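# Shape springy cord onto drawn line, pin with blocks

## Task

Press the springy cord into the shape of the line marked on the board and pin it in place with the steel blocks so that along its full length it touches the line and rests flat on the board.

## Robot and tools

Robot: two arms, left_arm and right_arm, each ending in a two-finger gripper. Scene frame: origin at table-top height, halfway between the arms' nominal bases; +z points up, +x points out over the table, and left_arm sits on the +y side (these names do not match image left and right). Calibrated bases: left_arm at (+0.029, +0.475, +0.020) m, quat_wxyz (+1.000, 0, 0, -0.004); right_arm at (+0.043, -0.354, +0.020) m, quat_wxyz (+1.000, 0, 0, +0.014).

Gripper geometry: fingers point along the gripper's +z and open and close along its x. end_effector_position is the point midway between the pads; fingertips extend 17.5 mm past it. A bulky part of the hand protrudes about 10 cm from the last joint's axis toward the gripper's -y and rotates with it. Reported hand positions and orientations may be a few cm off, worse at long reach.

Row format (used by execute_actions and move): 18 plain numbers, all in [-1, 1], always covering both arms. Order: left dx, dy, dz, rx, ry, rz, left gripper position, force_limit, speed, then the same nine for the right arm. dx..rz are an offset, not a pose: measured along the Hand target's own axes, from that arm's Hand target at the start of the action (or of the move). Scale: 1.0 = 0.6 m for dx/dy/dz and 180 degrees for rx/ry/rz; rx, ry, rz form a single rotation vector. Sending six zeros re-commands the current Hand target. Gripper numbers are absolute settings, not offsets: position +1 = fully open (50 mm gap), about -0.65 = pads meet, -1 = close until something blocks them. force_limit: -1 about 20 N per pad, 0 about 102 N, +1 about 185 N (final grip may exceed by about 15 N). speed: -1 = 20 mm/s, 0 = 85, +1 = 150. Both start at +1. A 0 in a gripper slot is a real command, so to leave a gripper alone resend its last three values. New force_limit or speed only apply after a position change of at least 0.01; to loosen a grip, open first.

execute_actions(actions, cameras): actions is a list of actions; each action is a list of up to 15 rows, one row per 1/30 s step; if fewer than 15, the last row is held. Every row counts from the action's start pose, not from the row before; each new action starts from the updated Hand target, so repeating an offset moves further. cameras: list of names, ["all"], [] or null; an empty actions list returns all images by default and also shows the scene number and task. Unknown camera names invalidate the call.

move(target, speed, blend, blocking, cameras): straight-line paths for both grippers. target is one 18-number row or a list of up to 15 rows; all rows are offsets from the same starting Hand targets. speed: top path speed in m/s, 0.002 to 1, default 0.25 (rotation up to twice that in rad/s), one value or one per target. blend: corner rounding in m for a list, one value or one per target; 0 = stop at each. blocking=false returns early while the move continues. Paths last at least 0.5 s and are cut at 10 s; they do not avoid obstacles or the other arm; grippers lag and stray more when fast. Result adds a move: line (done, off_target, moving, held, fault, with limits such as paced or held). done means within 3 mm and 2 degrees; neither done nor off_target tells you about contact.

wait(seconds 0 to 10, cameras): lets time pass with last commands held. stop(cameras): brakes a running move; fingers keep moving. zoom_image(camera, region): closer view of the newest image of cam_high, cam_low, cam_board, cam_left_wrist or cam_right_wrist; region [x0, y0, x1, y1] in pixels from the top-left, at most 504 by 504. finished_scene(scene): ends the current scene, giving its number; irreversible, and the cord must stay on the line with no help from the robot.

Control: each step the commanded pose is clipped to within 70 mm and 16 degrees of the measured gripper; Hand target in results is the last clipped command and is where the next offsets start. Grippers often stop short; resend the gap as an offset. To end a push, command the target back beyond the gripper.

Results: end_effector_position (m) and end_effector_quat_wxyz in the scene frame; step readings for action calls; Flange force along the gripper axes (noisy, includes held weight, "no reading" near singular poses); Joint velocities ("within noise" at rest); Tool commands; position_measured, where opening is about (250 - value) x 0.202 mm; object_status: 0 moving, 1 blocked while opening, 2 blocked while closing (a grip; check for it), 3 at requested position or pads met. Off-centre grips on fixed objects can give 2 with one pad pressing.

Avoid: dropping things or anything leaving the table, releasing moving parts, fast impacts, firm pushes (the arms are stiff; going even slightly past a hard contact can fault). 150 N on any arm part or joint torque at its limit (139 N m for waist, shoulder, elbow; 34.8 for the three wrist joints) stops that arm for 10 s; if its grip pins it, release first. Arms must not hit or squeeze each other, including closing fingers on the other arm's fingers. Stretched-out, loaded or straining arms heat motors; MOTOR HOT warns before a 30 to 60 s over-temperature stop. Loose objects may get an occasional push. Joint ranges (rad): waist ±3.491, shoulder ±3.140, elbow -1.187 to 4.328, forearm roll ±3.316, wrist pitch ±3.140, wrist roll ±3.927.

Each tool is called after "Request:" in YAML: its name, and indented under it one key for each argument.

## Session

Request:
execute_actions:
  actions: []

Scene clock: 0.00 s.
left_arm: end_effector_position=(+0.4184, -0.2881, +0.3646) position_measured=3 object_status=3 end_effector_quat_wxyz=(-0.236, -0.407, +0.616, -0.631) | right_arm: end_effector_position=(+0.4880, -0.5701, +0.3206) position_measured=3 object_status=3 end_effector_quat_wxyz=(+0.199, +0.946, +0.250, -0.062)
Joint positions: left_arm=[-0.927 0.381 0.23 -1.451 0.412 -0.799] | right_arm=[0.04 0.025 -0.113 0.418 -1.489 -1.168]
Joint velocities: within noise
Flange force (N): no reading
Hand target: left_arm +0.4184, -0.2881, +0.3646; -0.236, -0.407, +0.616, -0.631 | right_arm +0.4880, -0.5701, +0.3206; +0.199, +0.946, +0.250, -0.062
Tool commands: left_gripper/position=+1.0 left_gripper/force_limit=+1.0 left_gripper/speed=+1.0 right_gripper/position=+1.0 right_gripper/force_limit=+1.0 right_gripper/speed=+1.0

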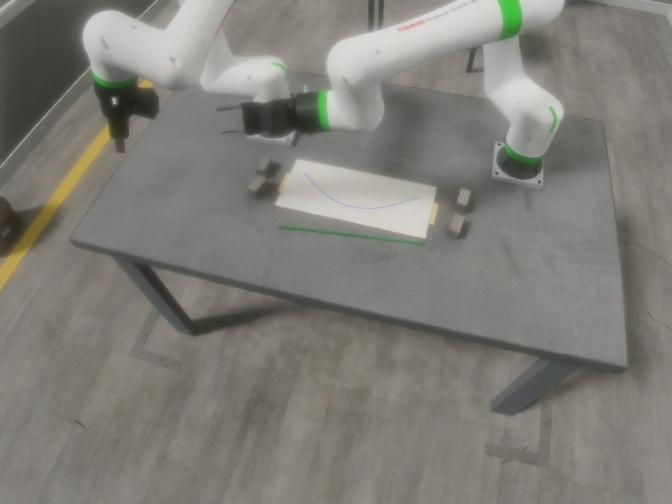

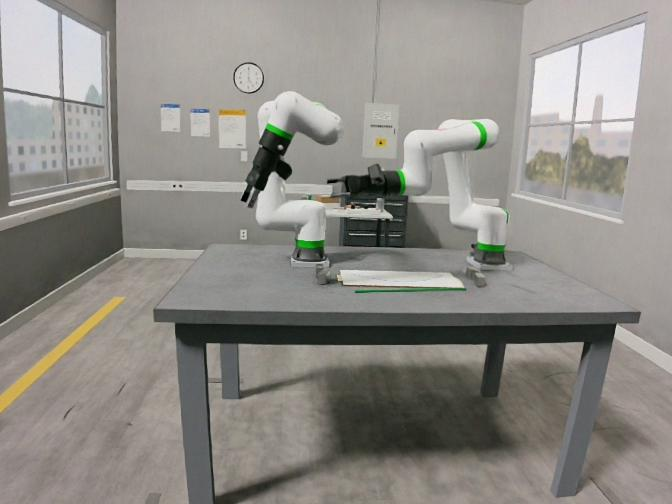

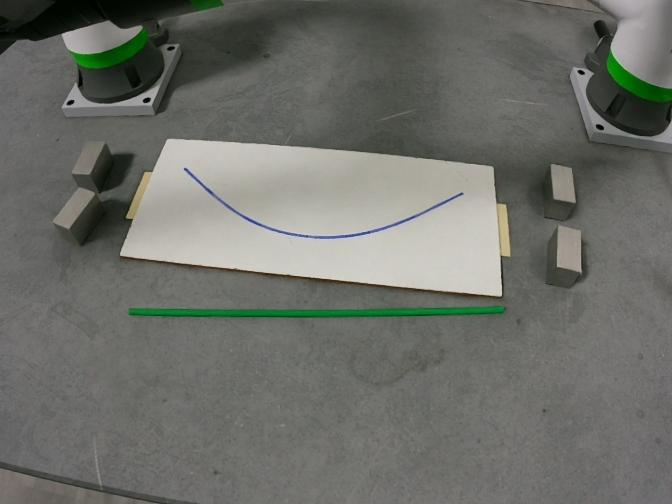

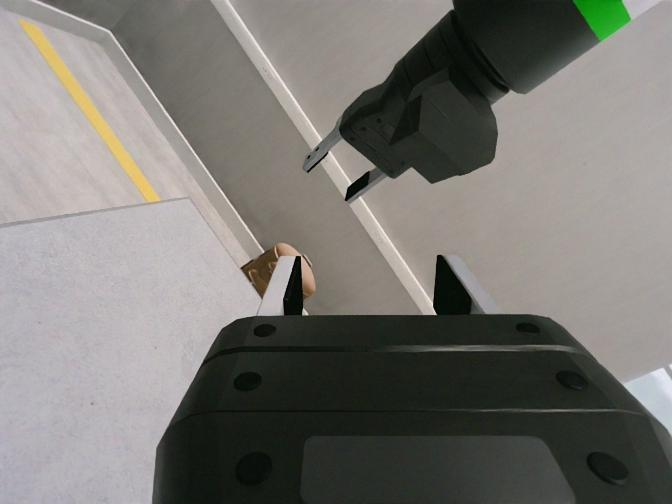

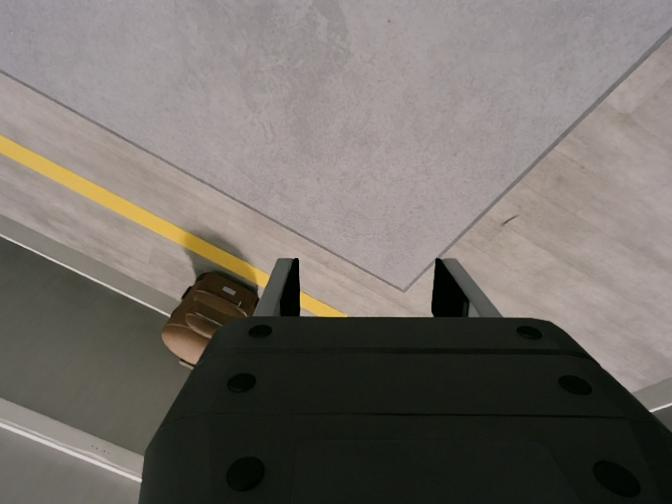

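Request:
move:
  target: [0.0407,-0.04,-0.926,0.189,-0.507,-0.494,1,1,1,0,0,0,0,0,0,1,1,1]
  speed: 0.4

Request:
move:
  target: [0,0,0,0,0,0,1,1,1,-0.042,-0.574,-0.4425,0.1284,0.040,0.1613,1,1,1]
  speed: 0.4
  cameras: ["all"]

Scene clock: 32.23 s.
left_arm: end_effector_position=(+0.3002, +0.2492, +0.4488) position_measured=3 object_status=3 end_effector_quat_wxyz=(+0.000, +1.000, -0.001, +0.000) | right_arm: end_effector_position=(+0.4880, -0.5701, +0.3206) position_measured=3 object_status=3 end_effector_quat_wxyz=(+0.199, +0.946, +0.250, -0.062)
Joint positions: left_arm=[-0.31 -0.179 0.19 0 -1.939 -1.255] | right_arm=[0.04 0.025 -0.113 0.418 -1.489 -1.168]
Flange force (N): left_arm=[-0.8 -1.8 0.6] | right_arm=[-5.2 -7.1 2.0]
Hand target: left_arm +0.3002, +0.2492, +0.4488; +0.000, +1.000, -0.001, +0.000 | right_arm +0.4880, -0.5701, +0.3206; +0.199, +0.946, +0.250, -0.062
Off the commanded pose: left_arm 0.000 m, 0 deg | right_arm 0.000 m, 0 deg.
move: done; limits=paced

Scene clock: 34.37 s.
left_arm: end_effector_position=(+0.3002, +0.2492, +0.4488) position_measured=3 object_status=3 end_effector_quat_wxyz=(+0.000, +1.000, -0.001, +0.000) | right_arm: end_effector_position=(+0.2991, -0.1996, +0.4498) position_measured=3 object_status=3 end_effector_quat_wxyz=(+0.000, +1.000, +0.002, +0.000)
Joint positions: left_arm=[-0.31 -0.179 0.19 0 -1.94 -1.255] | right_arm=[0.964 -0.312 0.092 0 -1.976 -2.56]
Flange force (N): left_arm=[-1.3 -1.1 1.0] | right_arm=[-5.8 2.3 5.5]
Hand target: left_arm +0.3002, +0.2492, +0.4488; +0.000, +1.000, -0.001, +0.000 | right_arm +0.2991, -0.1995, +0.4498; +0.000, +1.000, +0.002, +0.000
Off the commanded pose: left_arm 0.000 m, 0 deg | right_arm 0.000 m, 0 deg.
move: done; limits=paced

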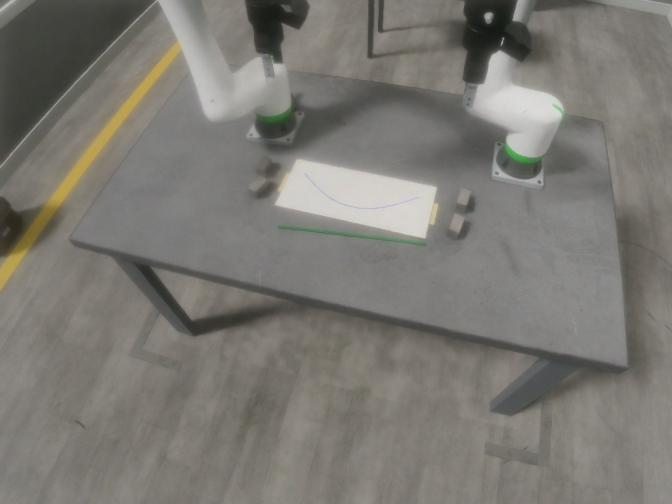

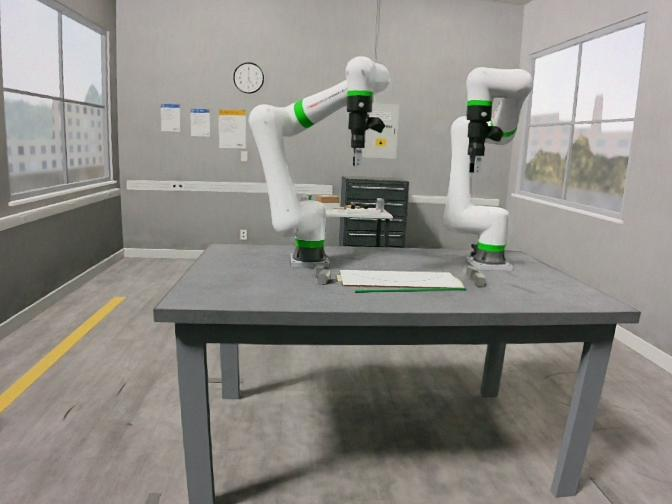

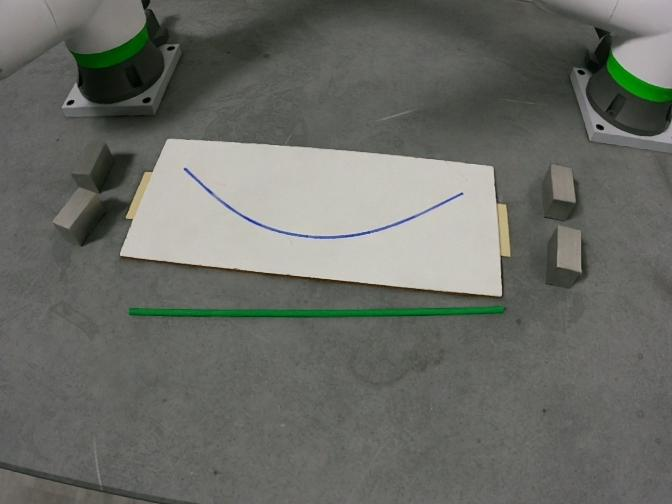

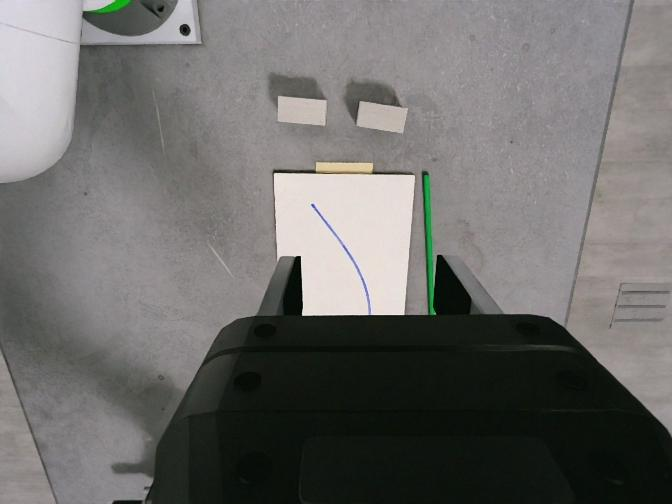

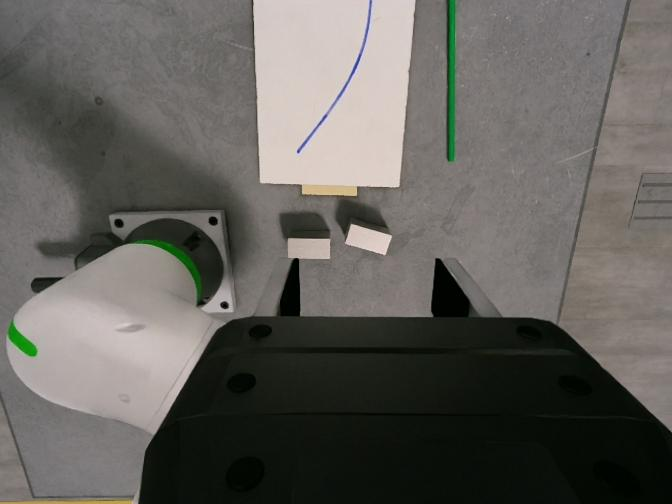

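Request:
move:
  target: [-0.1,-0.25,0,0,0,-0.5,1,1,1,0.118,-0.333,0,0,0,-0.5,1,1,1]
  speed: 0.5
  cameras: ["cam_right_wrist","cam_board"]

Request:
zoom_image:
  camera: "cam_right_wrist"
  region: [80, 0, 584, 310]

Scene clock: 77.50 s.
left_arm: end_effector_position=(+0.2405, +0.3994, +0.4489) position_measured=3 object_status=3 end_effector_quat_wxyz=(+0.000, +0.708, +0.706, +0.000) | right_arm: end_effector_position=(+0.3692, +0.0005, +0.4496) position_measured=3 object_status=3 end_effector_quat_wxyz=(+0.000, +0.706, +0.708, +0.000)
Joint positions: left_arm=[0.28 -0.503 -0.021 0 -2.053 -0.274] | right_arm=[1.071 0.154 0.52 0 -1.938 -1.097]
Flange force (N): left_arm=[4.8 -3.3 1.8] | right_arm=[-7.0 -8.6 7.1]
Hand target: left_arm +0.2405, +0.3994, +0.4489; +0.000, +0.708, +0.706, +0.000 | right_arm +0.3692, +0.0005, +0.4496; +0.000, +0.706, +0.708, +0.000
Off the commanded pose: left_arm 0.000 m, 0 deg | right_arm 0.000 m, 0 deg.
move: done
Images, in order (width x height): cam_board 672x504, cam_right_wrist 672x504.

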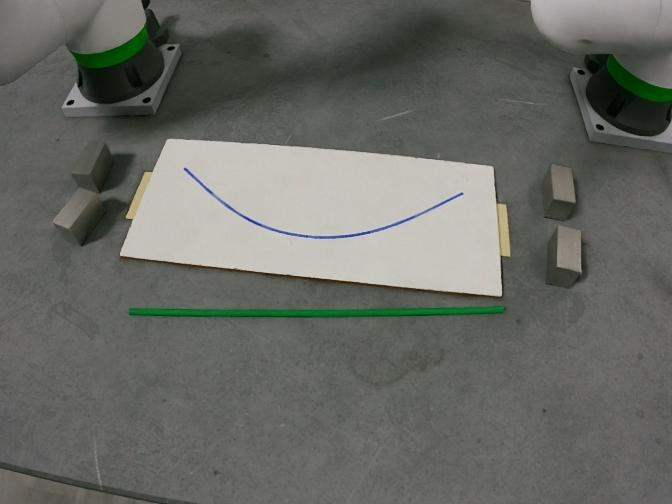

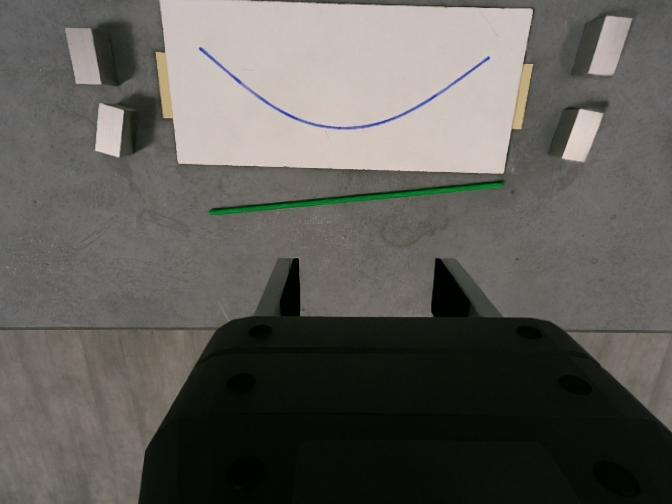

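Scaled by 1.000.

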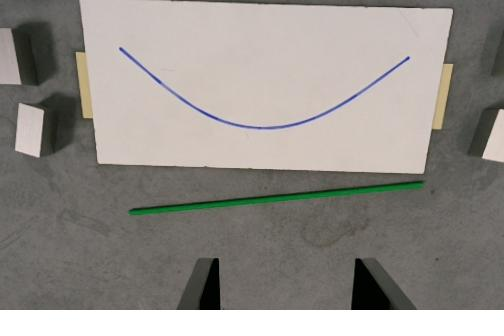

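Request:
move:
  target: [-0.1657,0.1742,0.4815,0,0,0.039,1,1,1,-0.5125,-0.0643,0.4827,0,0,0.089,1,1,1]
  speed: 0.4
  cameras: ["cam_right_wrist","cam_left_wrist"]

Scene clock: 131.83 s.
left_arm: end_effector_position=(+0.3448, +0.2998, +0.1599) position_measured=3 object_status=3 end_effector_quat_wxyz=(+0.000, +0.750, +0.662, +0.000) | right_arm: end_effector_position=(+0.3316, -0.3074, +0.1603) position_measured=3 object_status=3 end_effector_quat_wxyz=(+0.000, +0.798, +0.603, +0.000)
Joint positions: left_arm=[-0.132 -0.175 -0.493 0 -1.253 0.015] | right_arm=[0.593 -0.384 -0.644 0.001 -1.312 -0.898]
Flange force (N): left_arm=[1.1 -1.6 -0.4] | right_arm=[-2.6 -9.5 2.5]
Hand target: left_arm +0.3448, +0.2998, +0.1599; +0.000, +0.750, +0.662, +0.000 | right_arm +0.3317, -0.3074, +0.1603; +0.000, +0.798, +0.603, +0.000
Off the commanded pose: left_arm 0.000 m, 0 deg | right_arm 0.000 m, 0 deg.
move: done; limits=paced
Images, in order (width x height): cam_left_wrist 672x504, cam_right_wrist 672x504.

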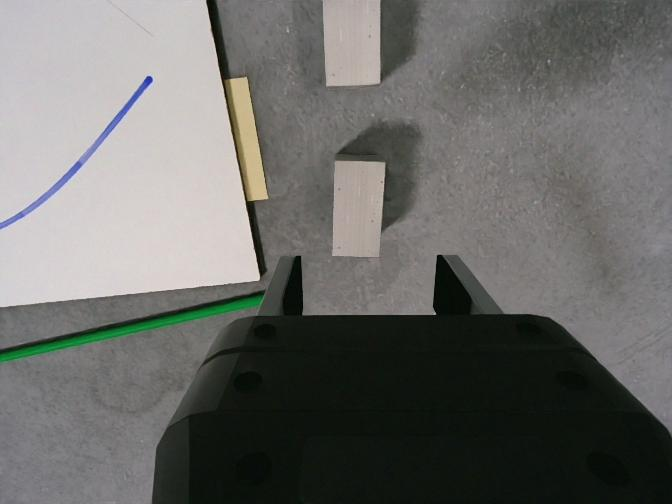

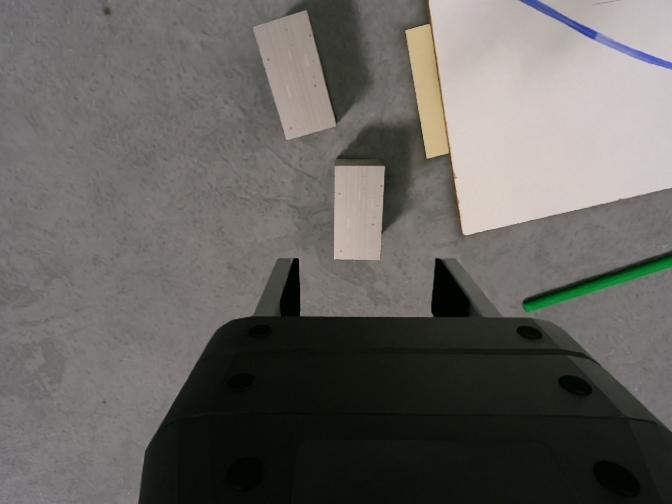

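Request:
move:
  target:
    - [0.0025,0.003,0.2165,0,0,0,1,-0.7,0,0.005,0.005,0.2172,0,0,0,1,-0.7,0]
    - [0.0025,0.003,0.2165,0,0,0,-1,-0.7,0,0.005,0.005,0.2172,0,0,0,-1,-0.7,0]
  speed: 0.25

Scene clock: 139.60 s.
left_arm: end_effector_position=(+0.3468, +0.3011, +0.0301) position_measured=103 object_status=2 end_effector_quat_wxyz=(+0.000, +0.750, +0.662, +0.000) | right_arm: end_effector_position=(+0.3354, -0.3055, +0.0300) position_measured=103 object_status=2 end_effector_quat_wxyz=(+0.000, +0.798, +0.603, +0.000)
Joint positions: left_arm=[-0.127 0.01 -0.671 0 -0.891 0.01] | right_arm=[0.591 -0.179 -0.84 0.001 -0.91 -0.896]
Flange force (N): left_arm=[1.9 -2.7 -3.2] | right_arm=[-2.0 -7.8 -0.4]
Hand target: left_arm +0.3467, +0.3011, +0.0300; +0.000, +0.750, +0.662, +0.000 | right_arm +0.3354, -0.3055, +0.0300; +0.000, +0.798, +0.603, +0.000
Off the commanded pose: left_arm 0.000 m, 0 deg | right_arm 0.000 m, 0 deg.
move: done

Request:
move:
  target:
    - [0,0,-0.1,0,0,0,-1,-0.7,0,0,0,-0.1,0,0,0,-1,-0.7,0]
    - [-0.1776,-0.0615,-0.1,0,0,-0.134,-1,-0.7,0,0.3813,-0.196,-0.1,0,0,0.0228,-1,-0.7,0]
    - [-0.1776,-0.0615,-0.1,0,0,-0.134,-1,-0.7,0,0.3813,-0.196,-0.04,0,0,0.0228,-1,-0.7,0]
  speed: 0.3
  blend: 0.02
  cameras: ["cam_right_wrist","cam_left_wrist","cam_board"]

Scene clock: 155.53 s.
left_arm: end_effector_position=(+0.2969, +0.2000, +0.0900) position_measured=103 object_status=2 end_effector_quat_wxyz=(+0.000, +0.595, +0.804, +0.000) | right_arm: end_effector_position=(+0.2846, -0.0533, +0.0538) position_measured=103 object_status=2 end_effector_quat_wxyz=(+0.000, +0.819, +0.574, +0.000)
Joint positions: left_arm=[-0.446 -0.033 -0.544 0 -1.06 0.75] | right_arm=[1.209 0.027 -0.583 0 -0.961 -1.586]
Flange force (N): left_arm=[2.1 0.3 4.6] | right_arm=[-6.6 -3.3 5.3]
Hand target: left_arm +0.2969, +0.2000, +0.0900; +0.000, +0.595, +0.804, +0.000 | right_arm +0.2846, -0.0533, +0.0538; +0.000, +0.819, +0.574, +0.000
Off the commanded pose: left_arm 0.000 m, 0 deg | right_arm 0.000 m, 0 deg.
move: done; blend cut to 0.018 m at target 2
Images, in order (width x height): cam_board 672x504, cam_left_wrist 672x504, cam_right_wrist 672x504.

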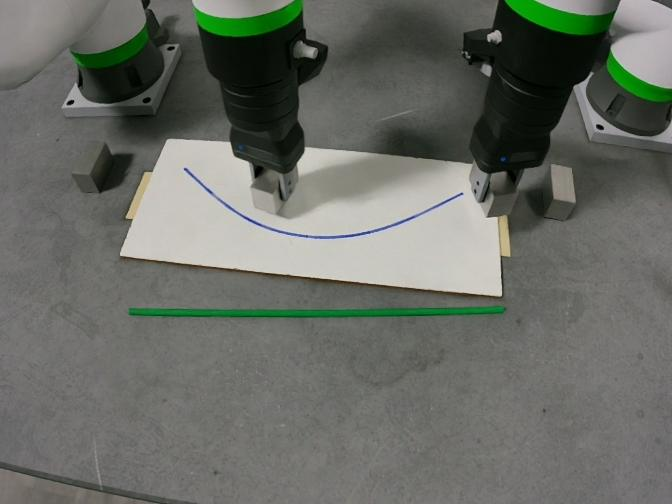

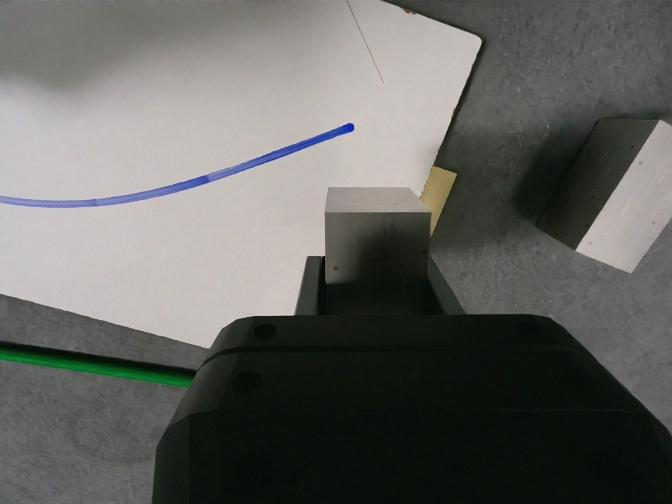

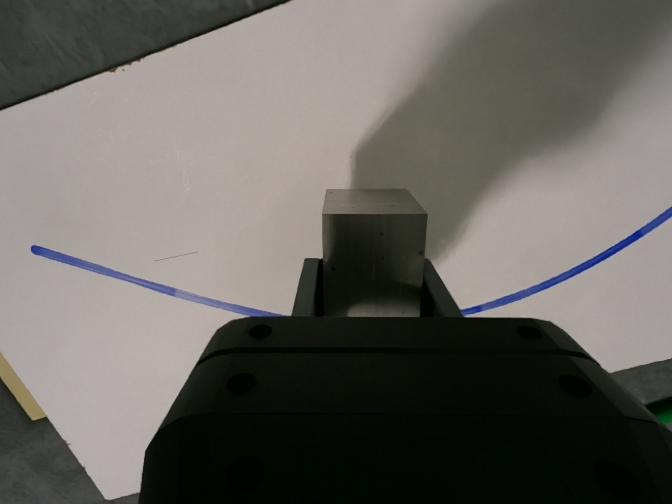

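Request:
move:
  target: [0,0,0,0,0,0,-1,-0.7,0,0,0.0075,0.0197,0,0,0,-1,-0.7,0]
  speed: 0.1
  cameras: ["cam_board","cam_right_wrist"]

Request:
zoom_image:
  camera: "cam_board"
  region: [160, 120, 410, 290]

Scene clock: 167.63 s.
left_arm: end_effector_position=(+0.2969, +0.2000, +0.0900) position_measured=103 object_status=2 end_effector_quat_wxyz=(+0.000, +0.595, +0.804, +0.000) | right_arm: end_effector_position=(+0.2888, -0.0548, +0.0420) position_measured=103 object_status=2 end_effector_quat_wxyz=(+0.000, +0.819, +0.574, +0.000)
Joint positions: left_arm=[-0.446 -0.033 -0.544 0 -1.06 0.751] | right_arm=[1.197 0.052 -0.592 0 -0.928 -1.573]
Flange force (N): left_arm=[1.6 -0.1 4.6] | right_arm=[-6.4 -3.7 3.4]
Hand target: left_arm +0.2969, +0.2000, +0.0900; +0.000, +0.595, +0.804, +0.000 | right_arm +0.2888, -0.0548, +0.0419; +0.000, +0.819, +0.574, +0.000
Off the commanded pose: left_arm 0.000 m, 0 deg | right_arm 0.000 m, 0 deg.
move: done
Images, in order (width x height): cam_board 672x504, cam_right_wrist 672x504.

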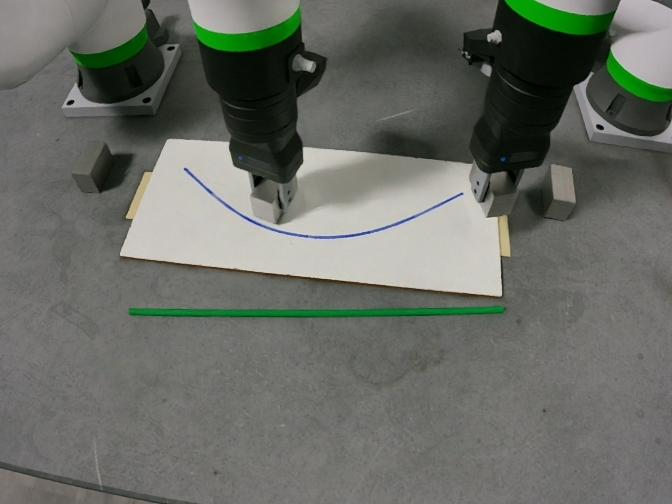

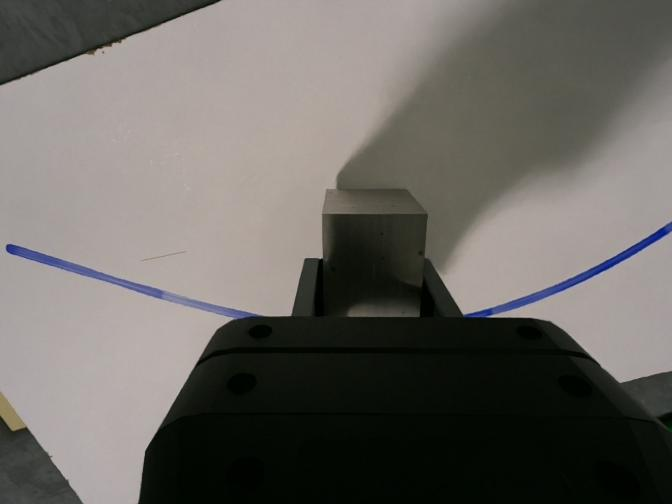

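Scaled by 2.016.

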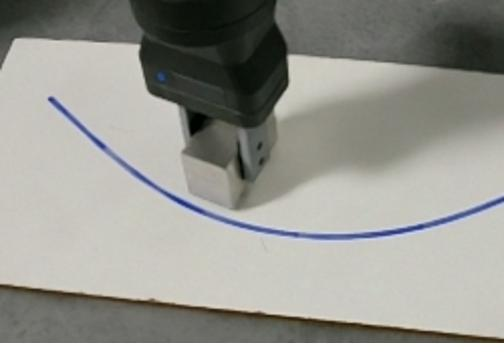

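Request:
move:
  target: [0,0,0,0,0,0,-1,-0.7,0,0,0,0.0075,0,0,0,-1,-0.7,0]
  speed: 0.03

Request:
move:
  target: [0,0,0,0,0,0,-1,-0.7,0,0,0,0.0025,0,0,0,-1,-0.7,0]
  speed: 0.02
  cameras: ["cam_board"]

Request:
zoom_image:
  camera: "cam_board"
  region: [210, 150, 335, 250]

Scene clock: 171.00 s.
left_arm: end_effector_position=(+0.2969, +0.2000, +0.0900) position_measured=103 object_status=2 end_effector_quat_wxyz=(+0.000, +0.595, +0.804, +0.000) | right_arm: end_effector_position=(+0.2888, -0.0548, +0.0375) position_measured=103 object_status=2 end_effector_quat_wxyz=(+0.000, +0.819, +0.574, +0.000)
Joint positions: left_arm=[-0.446 -0.033 -0.544 0 -1.06 0.751] | right_arm=[1.197 0.06 -0.597 0 -0.916 -1.573]
Flange force (N): left_arm=[1.7 -0.3 4.8] | right_arm=[-9.3 -4.6 2.1]
Hand target: left_arm +0.2969, +0.2000, +0.0900; +0.000, +0.595, +0.804, +0.000 | right_arm +0.2888, -0.0548, +0.0374; +0.000, +0.819, +0.574, +0.000
Off the commanded pose: left_arm 0.000 m, 0 deg | right_arm 0.000 m, 0 deg.
move: done

Scene clock: 171.70 s.
left_arm: end_effector_position=(+0.2969, +0.2000, +0.0900) position_measured=103 object_status=2 end_effector_quat_wxyz=(+0.000, +0.595, +0.804, +0.000) | right_arm: end_effector_position=(+0.2888, -0.0548, +0.0361) position_measured=103 object_status=2 end_effector_quat_wxyz=(+0.000, +0.819, +0.574, +0.000)
Joint positions: left_arm=[-0.446 -0.033 -0.544 0 -1.06 0.751] | right_arm=[1.197 0.062 -0.598 0 -0.912 -1.573]
Flange force (N): left_arm=[0.8 0.0 4.7] | right_arm=[-21.2 -17.7 -51.9]
Hand target: left_arm +0.2969, +0.2000, +0.0900; +0.000, +0.595, +0.804, +0.000 | right_arm +0.2888, -0.0548, +0.0359; +0.000, +0.819, +0.574, +0.000
Off the commanded pose: left_arm 0.000 m, 0 deg | right_arm 0.000 m, 0 deg.
move: done
Images, in order (width x height): cam_board 672x504.

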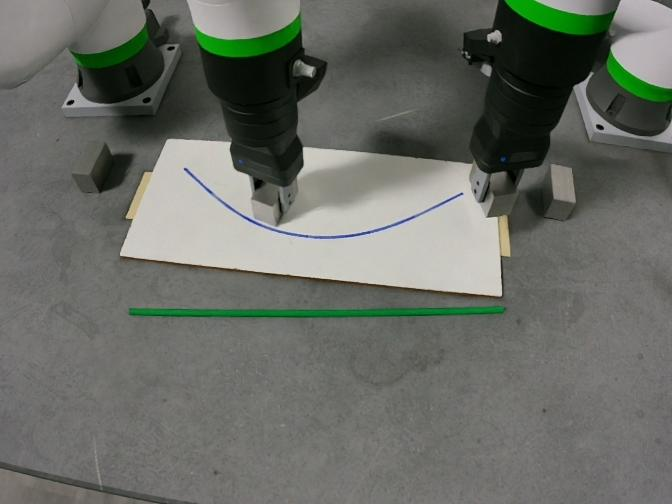

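Scaled by 4.032.

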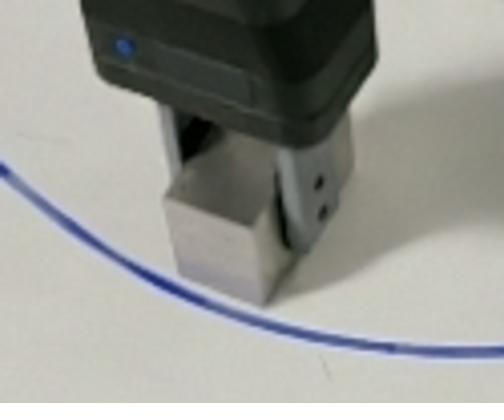

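Request:
move:
  target:
    - [0,0,0,0,0,0,-1,-0.7,0,0,0,-0.004,0,0,0,-1,-0.7,0]
    - [0,0,0,0,0,0,-1,-0.7,0,0,0.0042,-0.004,0,0,0,-1,-0.7,0]
    - [0,0,0,0,0,0,-1,-0.7,0,0,0.0042,-0.0015,0,0,0,-1,-0.7,0]
    - [0,0,0,0,0,0,-1,-0.7,0,0,0.0042,-0.0015,0,0,0,1,-0.7,-0.5]
    - [0,0,0,0,0,0,-1,-0.7,0,0,0.0042,-0.18,0,0,0,1,-0.7,-0.5]
    - [0,0,0,0,0,0,-1,-0.7,0,-0.35,-0.15,-0.2,0,0,0,1,-0.7,-0.5]
  speed: [0.03,0.03,0.03,0.1,0.25,0.4]
  cameras: ["cam_board","cam_left_wrist"]

Request:
zoom_image:
  camera: "cam_board"
  region: [210, 150, 335, 250]

Scene clock: 184.73 s.
left_arm: end_effector_position=(+0.2969, +0.2000, +0.0900) position_measured=103 object_status=2 end_effector_quat_wxyz=(+0.000, +0.595, +0.804, +0.000) | right_arm: end_effector_position=(+0.1401, -0.2178, +0.1493) position_measured=3 object_status=3 end_effector_quat_wxyz=(-0.009, +0.817, +0.577, -0.021)
Joint positions: left_arm=[-0.446 -0.033 -0.544 0 -1.06 0.751] | right_arm=[1.686 -0.849 -0.864 -0.045 -1.559 -2.055]
Flange force (N): left_arm=[1.4 -0.3 4.8] | right_arm=no reading
Hand target: left_arm +0.2969, +0.2000, +0.0900; +0.000, +0.595, +0.804, +0.000 | right_arm +0.1401, -0.2178, +0.1493; -0.009, +0.817, +0.577, -0.021 (not the last commanded pose)
Off the commanded pose: left_arm 0.000 m, 0 deg | right_arm 0.011 m, 3 deg.
move: held (right_arm; a check stopped the path); limits=paced,held
pose unreachable (right arm): on one or more control steps of this call, first in action 0 (counted from 0), this arm could not follow its commanded pose, so it was not sent that pose on those steps. It may still have moved: this result reports where it is.
cause: moving toward the commanded pose would bring two parts of the arm too close to each other (its gripper and another part of the arm, with joints 3 (elbow) to 6 (wrist roll) between them, 15 mm apart when it was first held).
Images, in order (width x height): cam_board 672x504, cam_left_wrist 672x504.

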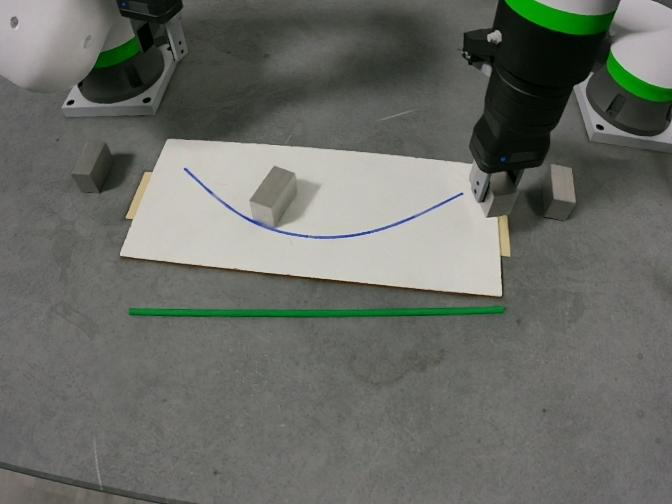

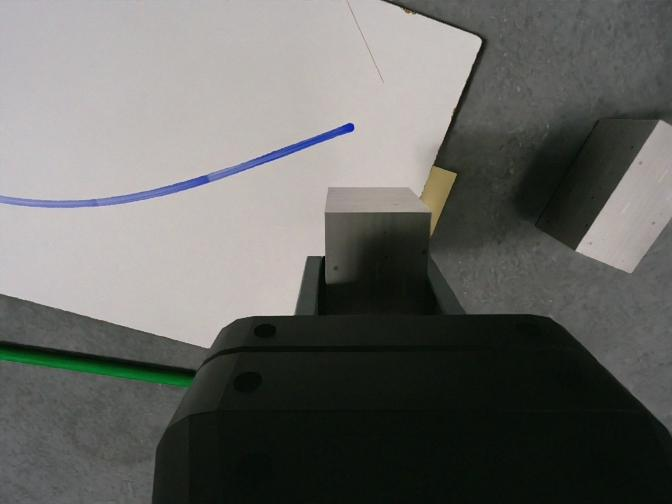

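Scaled by 4.032.

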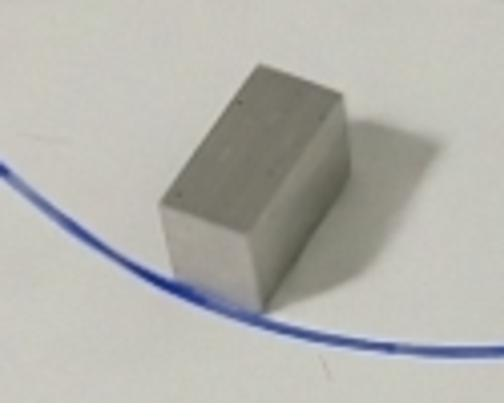

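Request:
move:
  target: [-0.2519,-0.0769,0.06,0,0,0,-1,-0.7,0,-0.106,0.225,-0.017,-0.0134,0.0058,-0.0919,1,-0.7,-0.5]
  speed: 0.25
  cameras: ["cam_board","cam_left_wrist","cam_right_wrist"]

Scene clock: 197.73 s.
left_arm: end_effector_position=(+0.2969, +0.1408, +0.0765) position_measured=103 object_status=2 end_effector_quat_wxyz=(+0.000, +0.595, +0.804, +0.000) | right_arm: end_effector_position=(+0.1464, -0.2242, +0.1497) position_measured=3 object_status=3 end_effector_quat_wxyz=(-0.007, +0.812, +0.584, -0.018)
Joint positions: left_arm=[-0.58 0.098 -0.445 0 -1.029 0.884] | right_arm=[1.657 -0.862 -0.868 -0.039 -1.569 -2.009]
Flange force (N): left_arm=[-4.2 1.2 5.3] | right_arm=no reading
Hand target: left_arm +0.2969, +0.1408, +0.0765; +0.000, +0.595, +0.804, +0.000 (not the last commanded pose) | right_arm +0.1464, -0.2242, +0.1497; -0.007, +0.812, +0.584, -0.018 (not the last commanded pose)
Off the commanded pose: left_arm 0.101 m, 0 deg | right_arm 0.141 m, 16 deg.
move: held (right_arm; a check stopped the path), off_target (left_arm; braked when a check withheld steps of right_arm); limits=held
pose unreachable (right arm): on one or more control steps of this call, first in action 0 (counted from 0), this arm could not follow its commanded pose, so it was not sent that pose on those steps. It may still have moved: this result reports where it is.
cause: moving toward the commanded pose would bring two parts of the arm too close to each other (its gripper and another part of the arm, with joints 3 (elbow) to 6 (wrist roll) between them, 11 mm apart when it was first held).
Images, in order (width x height): cam_board 672x504, cam_left_wrist 672x504, cam_right_wrist 672x504.

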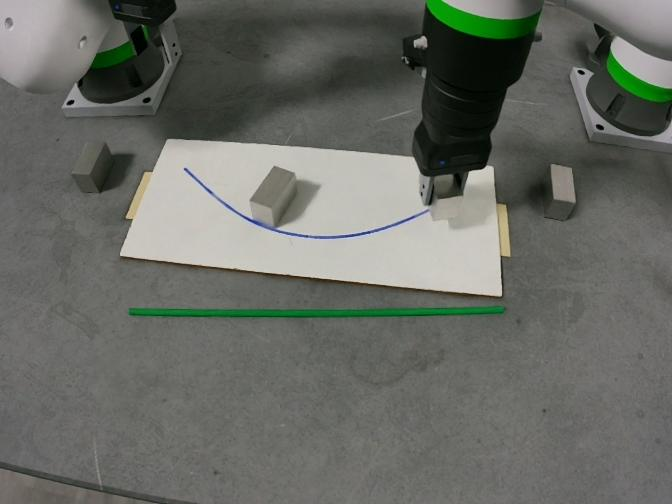

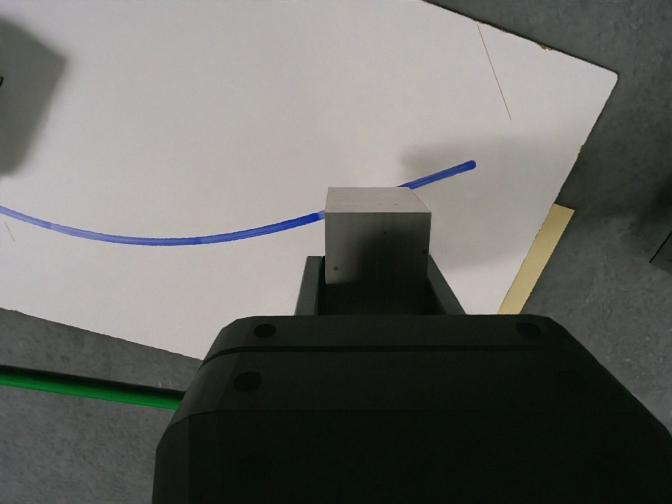

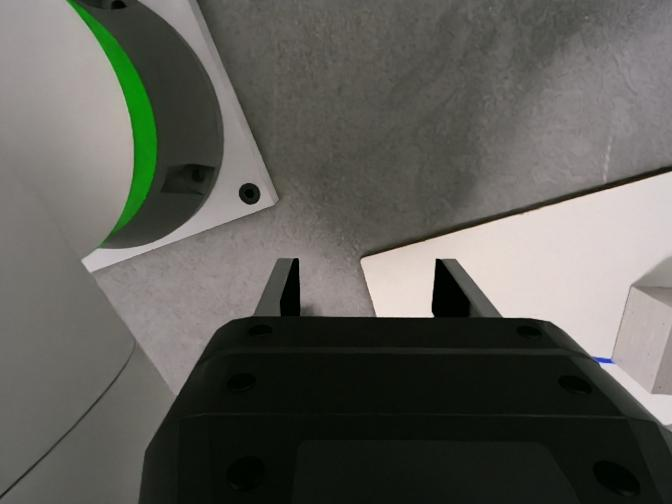

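Request:
move:
  target:
    - [0,0,0,0,0,0,-1,-0.7,0,0.017,0.178,-0.25,0,0,0,1,-0.7,-0.5]
    - [-0.1576,-0.0481,0.0375,0,0,0,-1,-0.7,0,-0.0997,0.2113,-0.017,-0.0134,0.0058,-0.0919,1,-0.7,-0.5]
  speed: 0.25
  blend: 0.03
  cameras: ["cam_board","cam_left_wrist","cam_right_wrist"]

Scene clock: 203.90 s.
left_arm: end_effector_position=(+0.2968, +0.0419, +0.0540) position_measured=103 object_status=2 end_effector_quat_wxyz=(+0.000, +0.595, +0.804, +0.000) | right_arm: end_effector_position=(+0.2479, -0.3212, +0.1569) position_measured=3 object_status=3 end_effector_quat_wxyz=(+0.002, +0.719, +0.695, +0.003)
Joint positions: left_arm=[-0.752 0.315 -0.239 0 -1.017 1.056] | right_arm=[0.815 -0.715 -0.817 0.004 -1.464 -0.88]
Flange force (N): left_arm=[0.6 0.4 4.8] | right_arm=no reading
Hand target: left_arm +0.2968, +0.0419, +0.0540; +0.000, +0.595, +0.804, +0.000 | right_arm +0.2479, -0.3212, +0.1569; +0.002, +0.719, +0.695, +0.003
Off the commanded pose: left_arm 0.000 m, 0 deg | right_arm 0.000 m, 0 deg.
move: done
Images, in order (width x height): cam_board 672x504, cam_left_wrist 672x504, cam_right_wrist 672x504.

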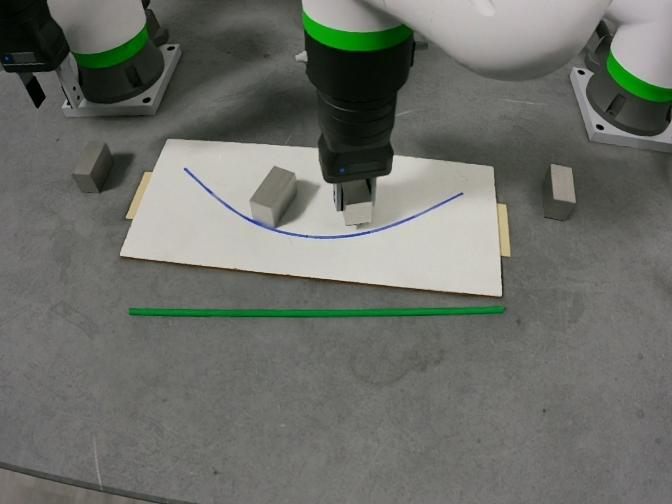

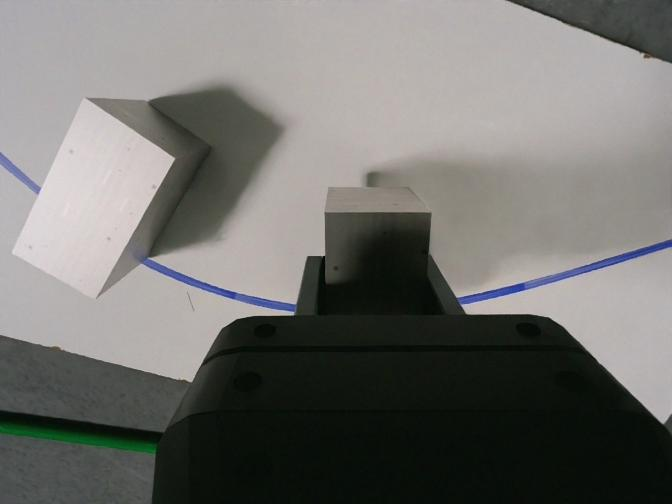

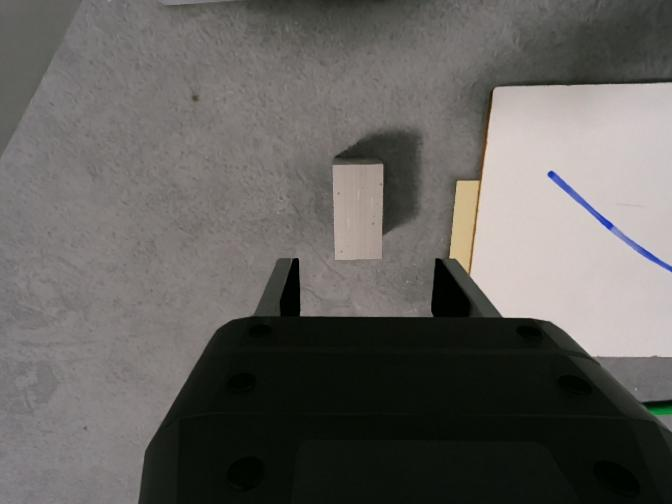

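Request:
move:
  target:
    - [0,0,0.0265,0,0,-0.011,-1,-0.7,0,0.005,0.005,0.2115,0,0,0,1,-0.7,0]
    - [0,0,0.0265,0,0,-0.011,-1,-0.7,0,0.005,0.005,0.2115,0,0,0,-1,-0.7,0]
  speed: 0.15
  cameras: ["cam_board"]

Request:
zoom_image:
  camera: "cam_board"
  region: [310, 160, 435, 260]

Scene clock: 213.83 s.
left_arm: end_effector_position=(+0.2968, +0.0419, +0.0381) position_measured=103 object_status=2 end_effector_quat_wxyz=(+0.000, +0.581, +0.814, +0.000) | right_arm: end_effector_position=(+0.2518, -0.3182, +0.0300) position_measured=103 object_status=2 end_effector_quat_wxyz=(+0.002, +0.719, +0.695, +0.003)
Joint positions: left_arm=[-0.752 0.337 -0.254 0 -0.981 1.09] | right_arm=[0.809 -0.533 -1.054 0.005 -1.045 -0.876]
Flange force (N): left_arm=[1.4 0.3 5.1] | right_arm=no reading
Hand target: left_arm +0.2968, +0.0419, +0.0381; +0.000, +0.581, +0.814, +0.000 | right_arm +0.2518, -0.3182, +0.0301; +0.002, +0.719, +0.695, +0.003
Off the commanded pose: left_arm 0.000 m, 0 deg | right_arm 0.000 m, 0 deg.
move: done
Images, in order (width x height): cam_board 672x504.

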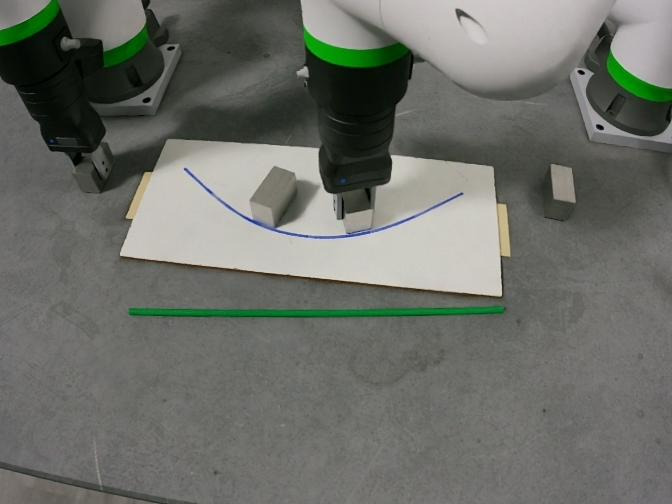

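Scaled by 4.032.

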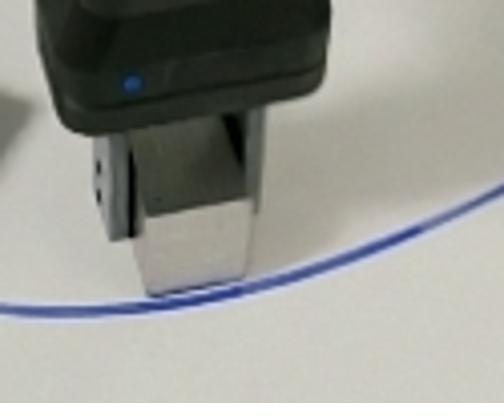

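Request:
move:
  target:
    - [0,-0.0015,0.0018,0,0,0,-1,-0.7,0,0,0,-0.1,0,0,0,-1,-0.7,0]
    - [0,-0.0015,0.0018,0,0,0,1,-0.7,-0.5,0,0,-0.1,0,0,0,-1,-0.7,0]
    - [0,-0.0015,-0.17,0,0,0,1,-0.7,-0.5,0,0,-0.1,0,0,0,-1,-0.7,0]
    - [-0.1728,-0.051,-0.17,0,0,0.2167,1,-0.7,-0.5,0,0,-0.1,0,0,0,-1,-0.7,0]
  speed: [0.1,0.1,0.25,0.3]
  cameras: ["cam_board","cam_left_wrist"]

Request:
zoom_image:
  camera: "cam_left_wrist"
  region: [200, 80, 504, 320]

Scene clock: 225.60 s.
left_arm: end_effector_position=(+0.3016, -0.0661, +0.1400) position_measured=3 object_status=3 end_effector_quat_wxyz=(+0.000, +0.819, +0.573, +0.000) | right_arm: end_effector_position=(+0.2514, -0.3183, +0.0901) position_measured=103 object_status=2 end_effector_quat_wxyz=(+0.002, +0.719, +0.695, +0.003)
Joint positions: left_arm=[-0.881 0.452 0.17 0 -1.29 0.539] | right_arm=[0.811 -0.644 -0.948 0.004 -1.261 -0.876]
Flange force (N): left_arm=[3.8 -3.5 1.8] | right_arm=no reading
Hand target: left_arm +0.3016, -0.0661, +0.1400; +0.000, +0.819, +0.573, +0.000 | right_arm +0.2514, -0.3183, +0.0901; +0.002, +0.719, +0.695, +0.003
Off the commanded pose: left_arm 0.000 m, 0 deg | right_arm 0.000 m, 0 deg.
move: done
Images, in order (width x height): cam_board 672x504, cam_left_wrist 672x504.

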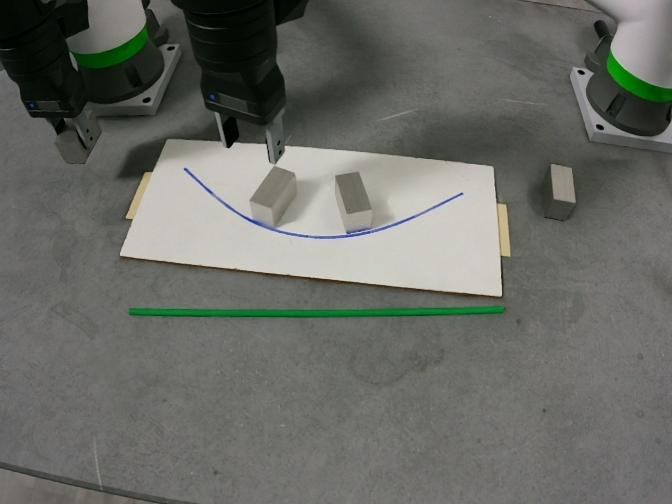

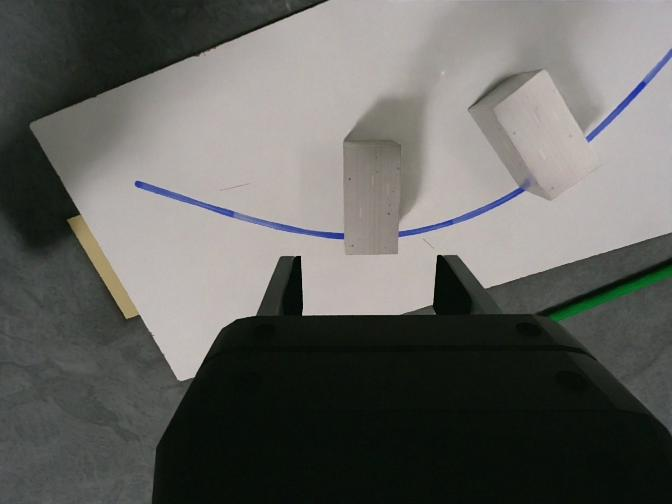

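Scaled by 1.658.

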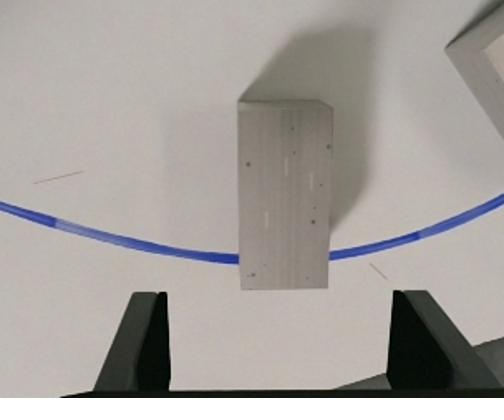

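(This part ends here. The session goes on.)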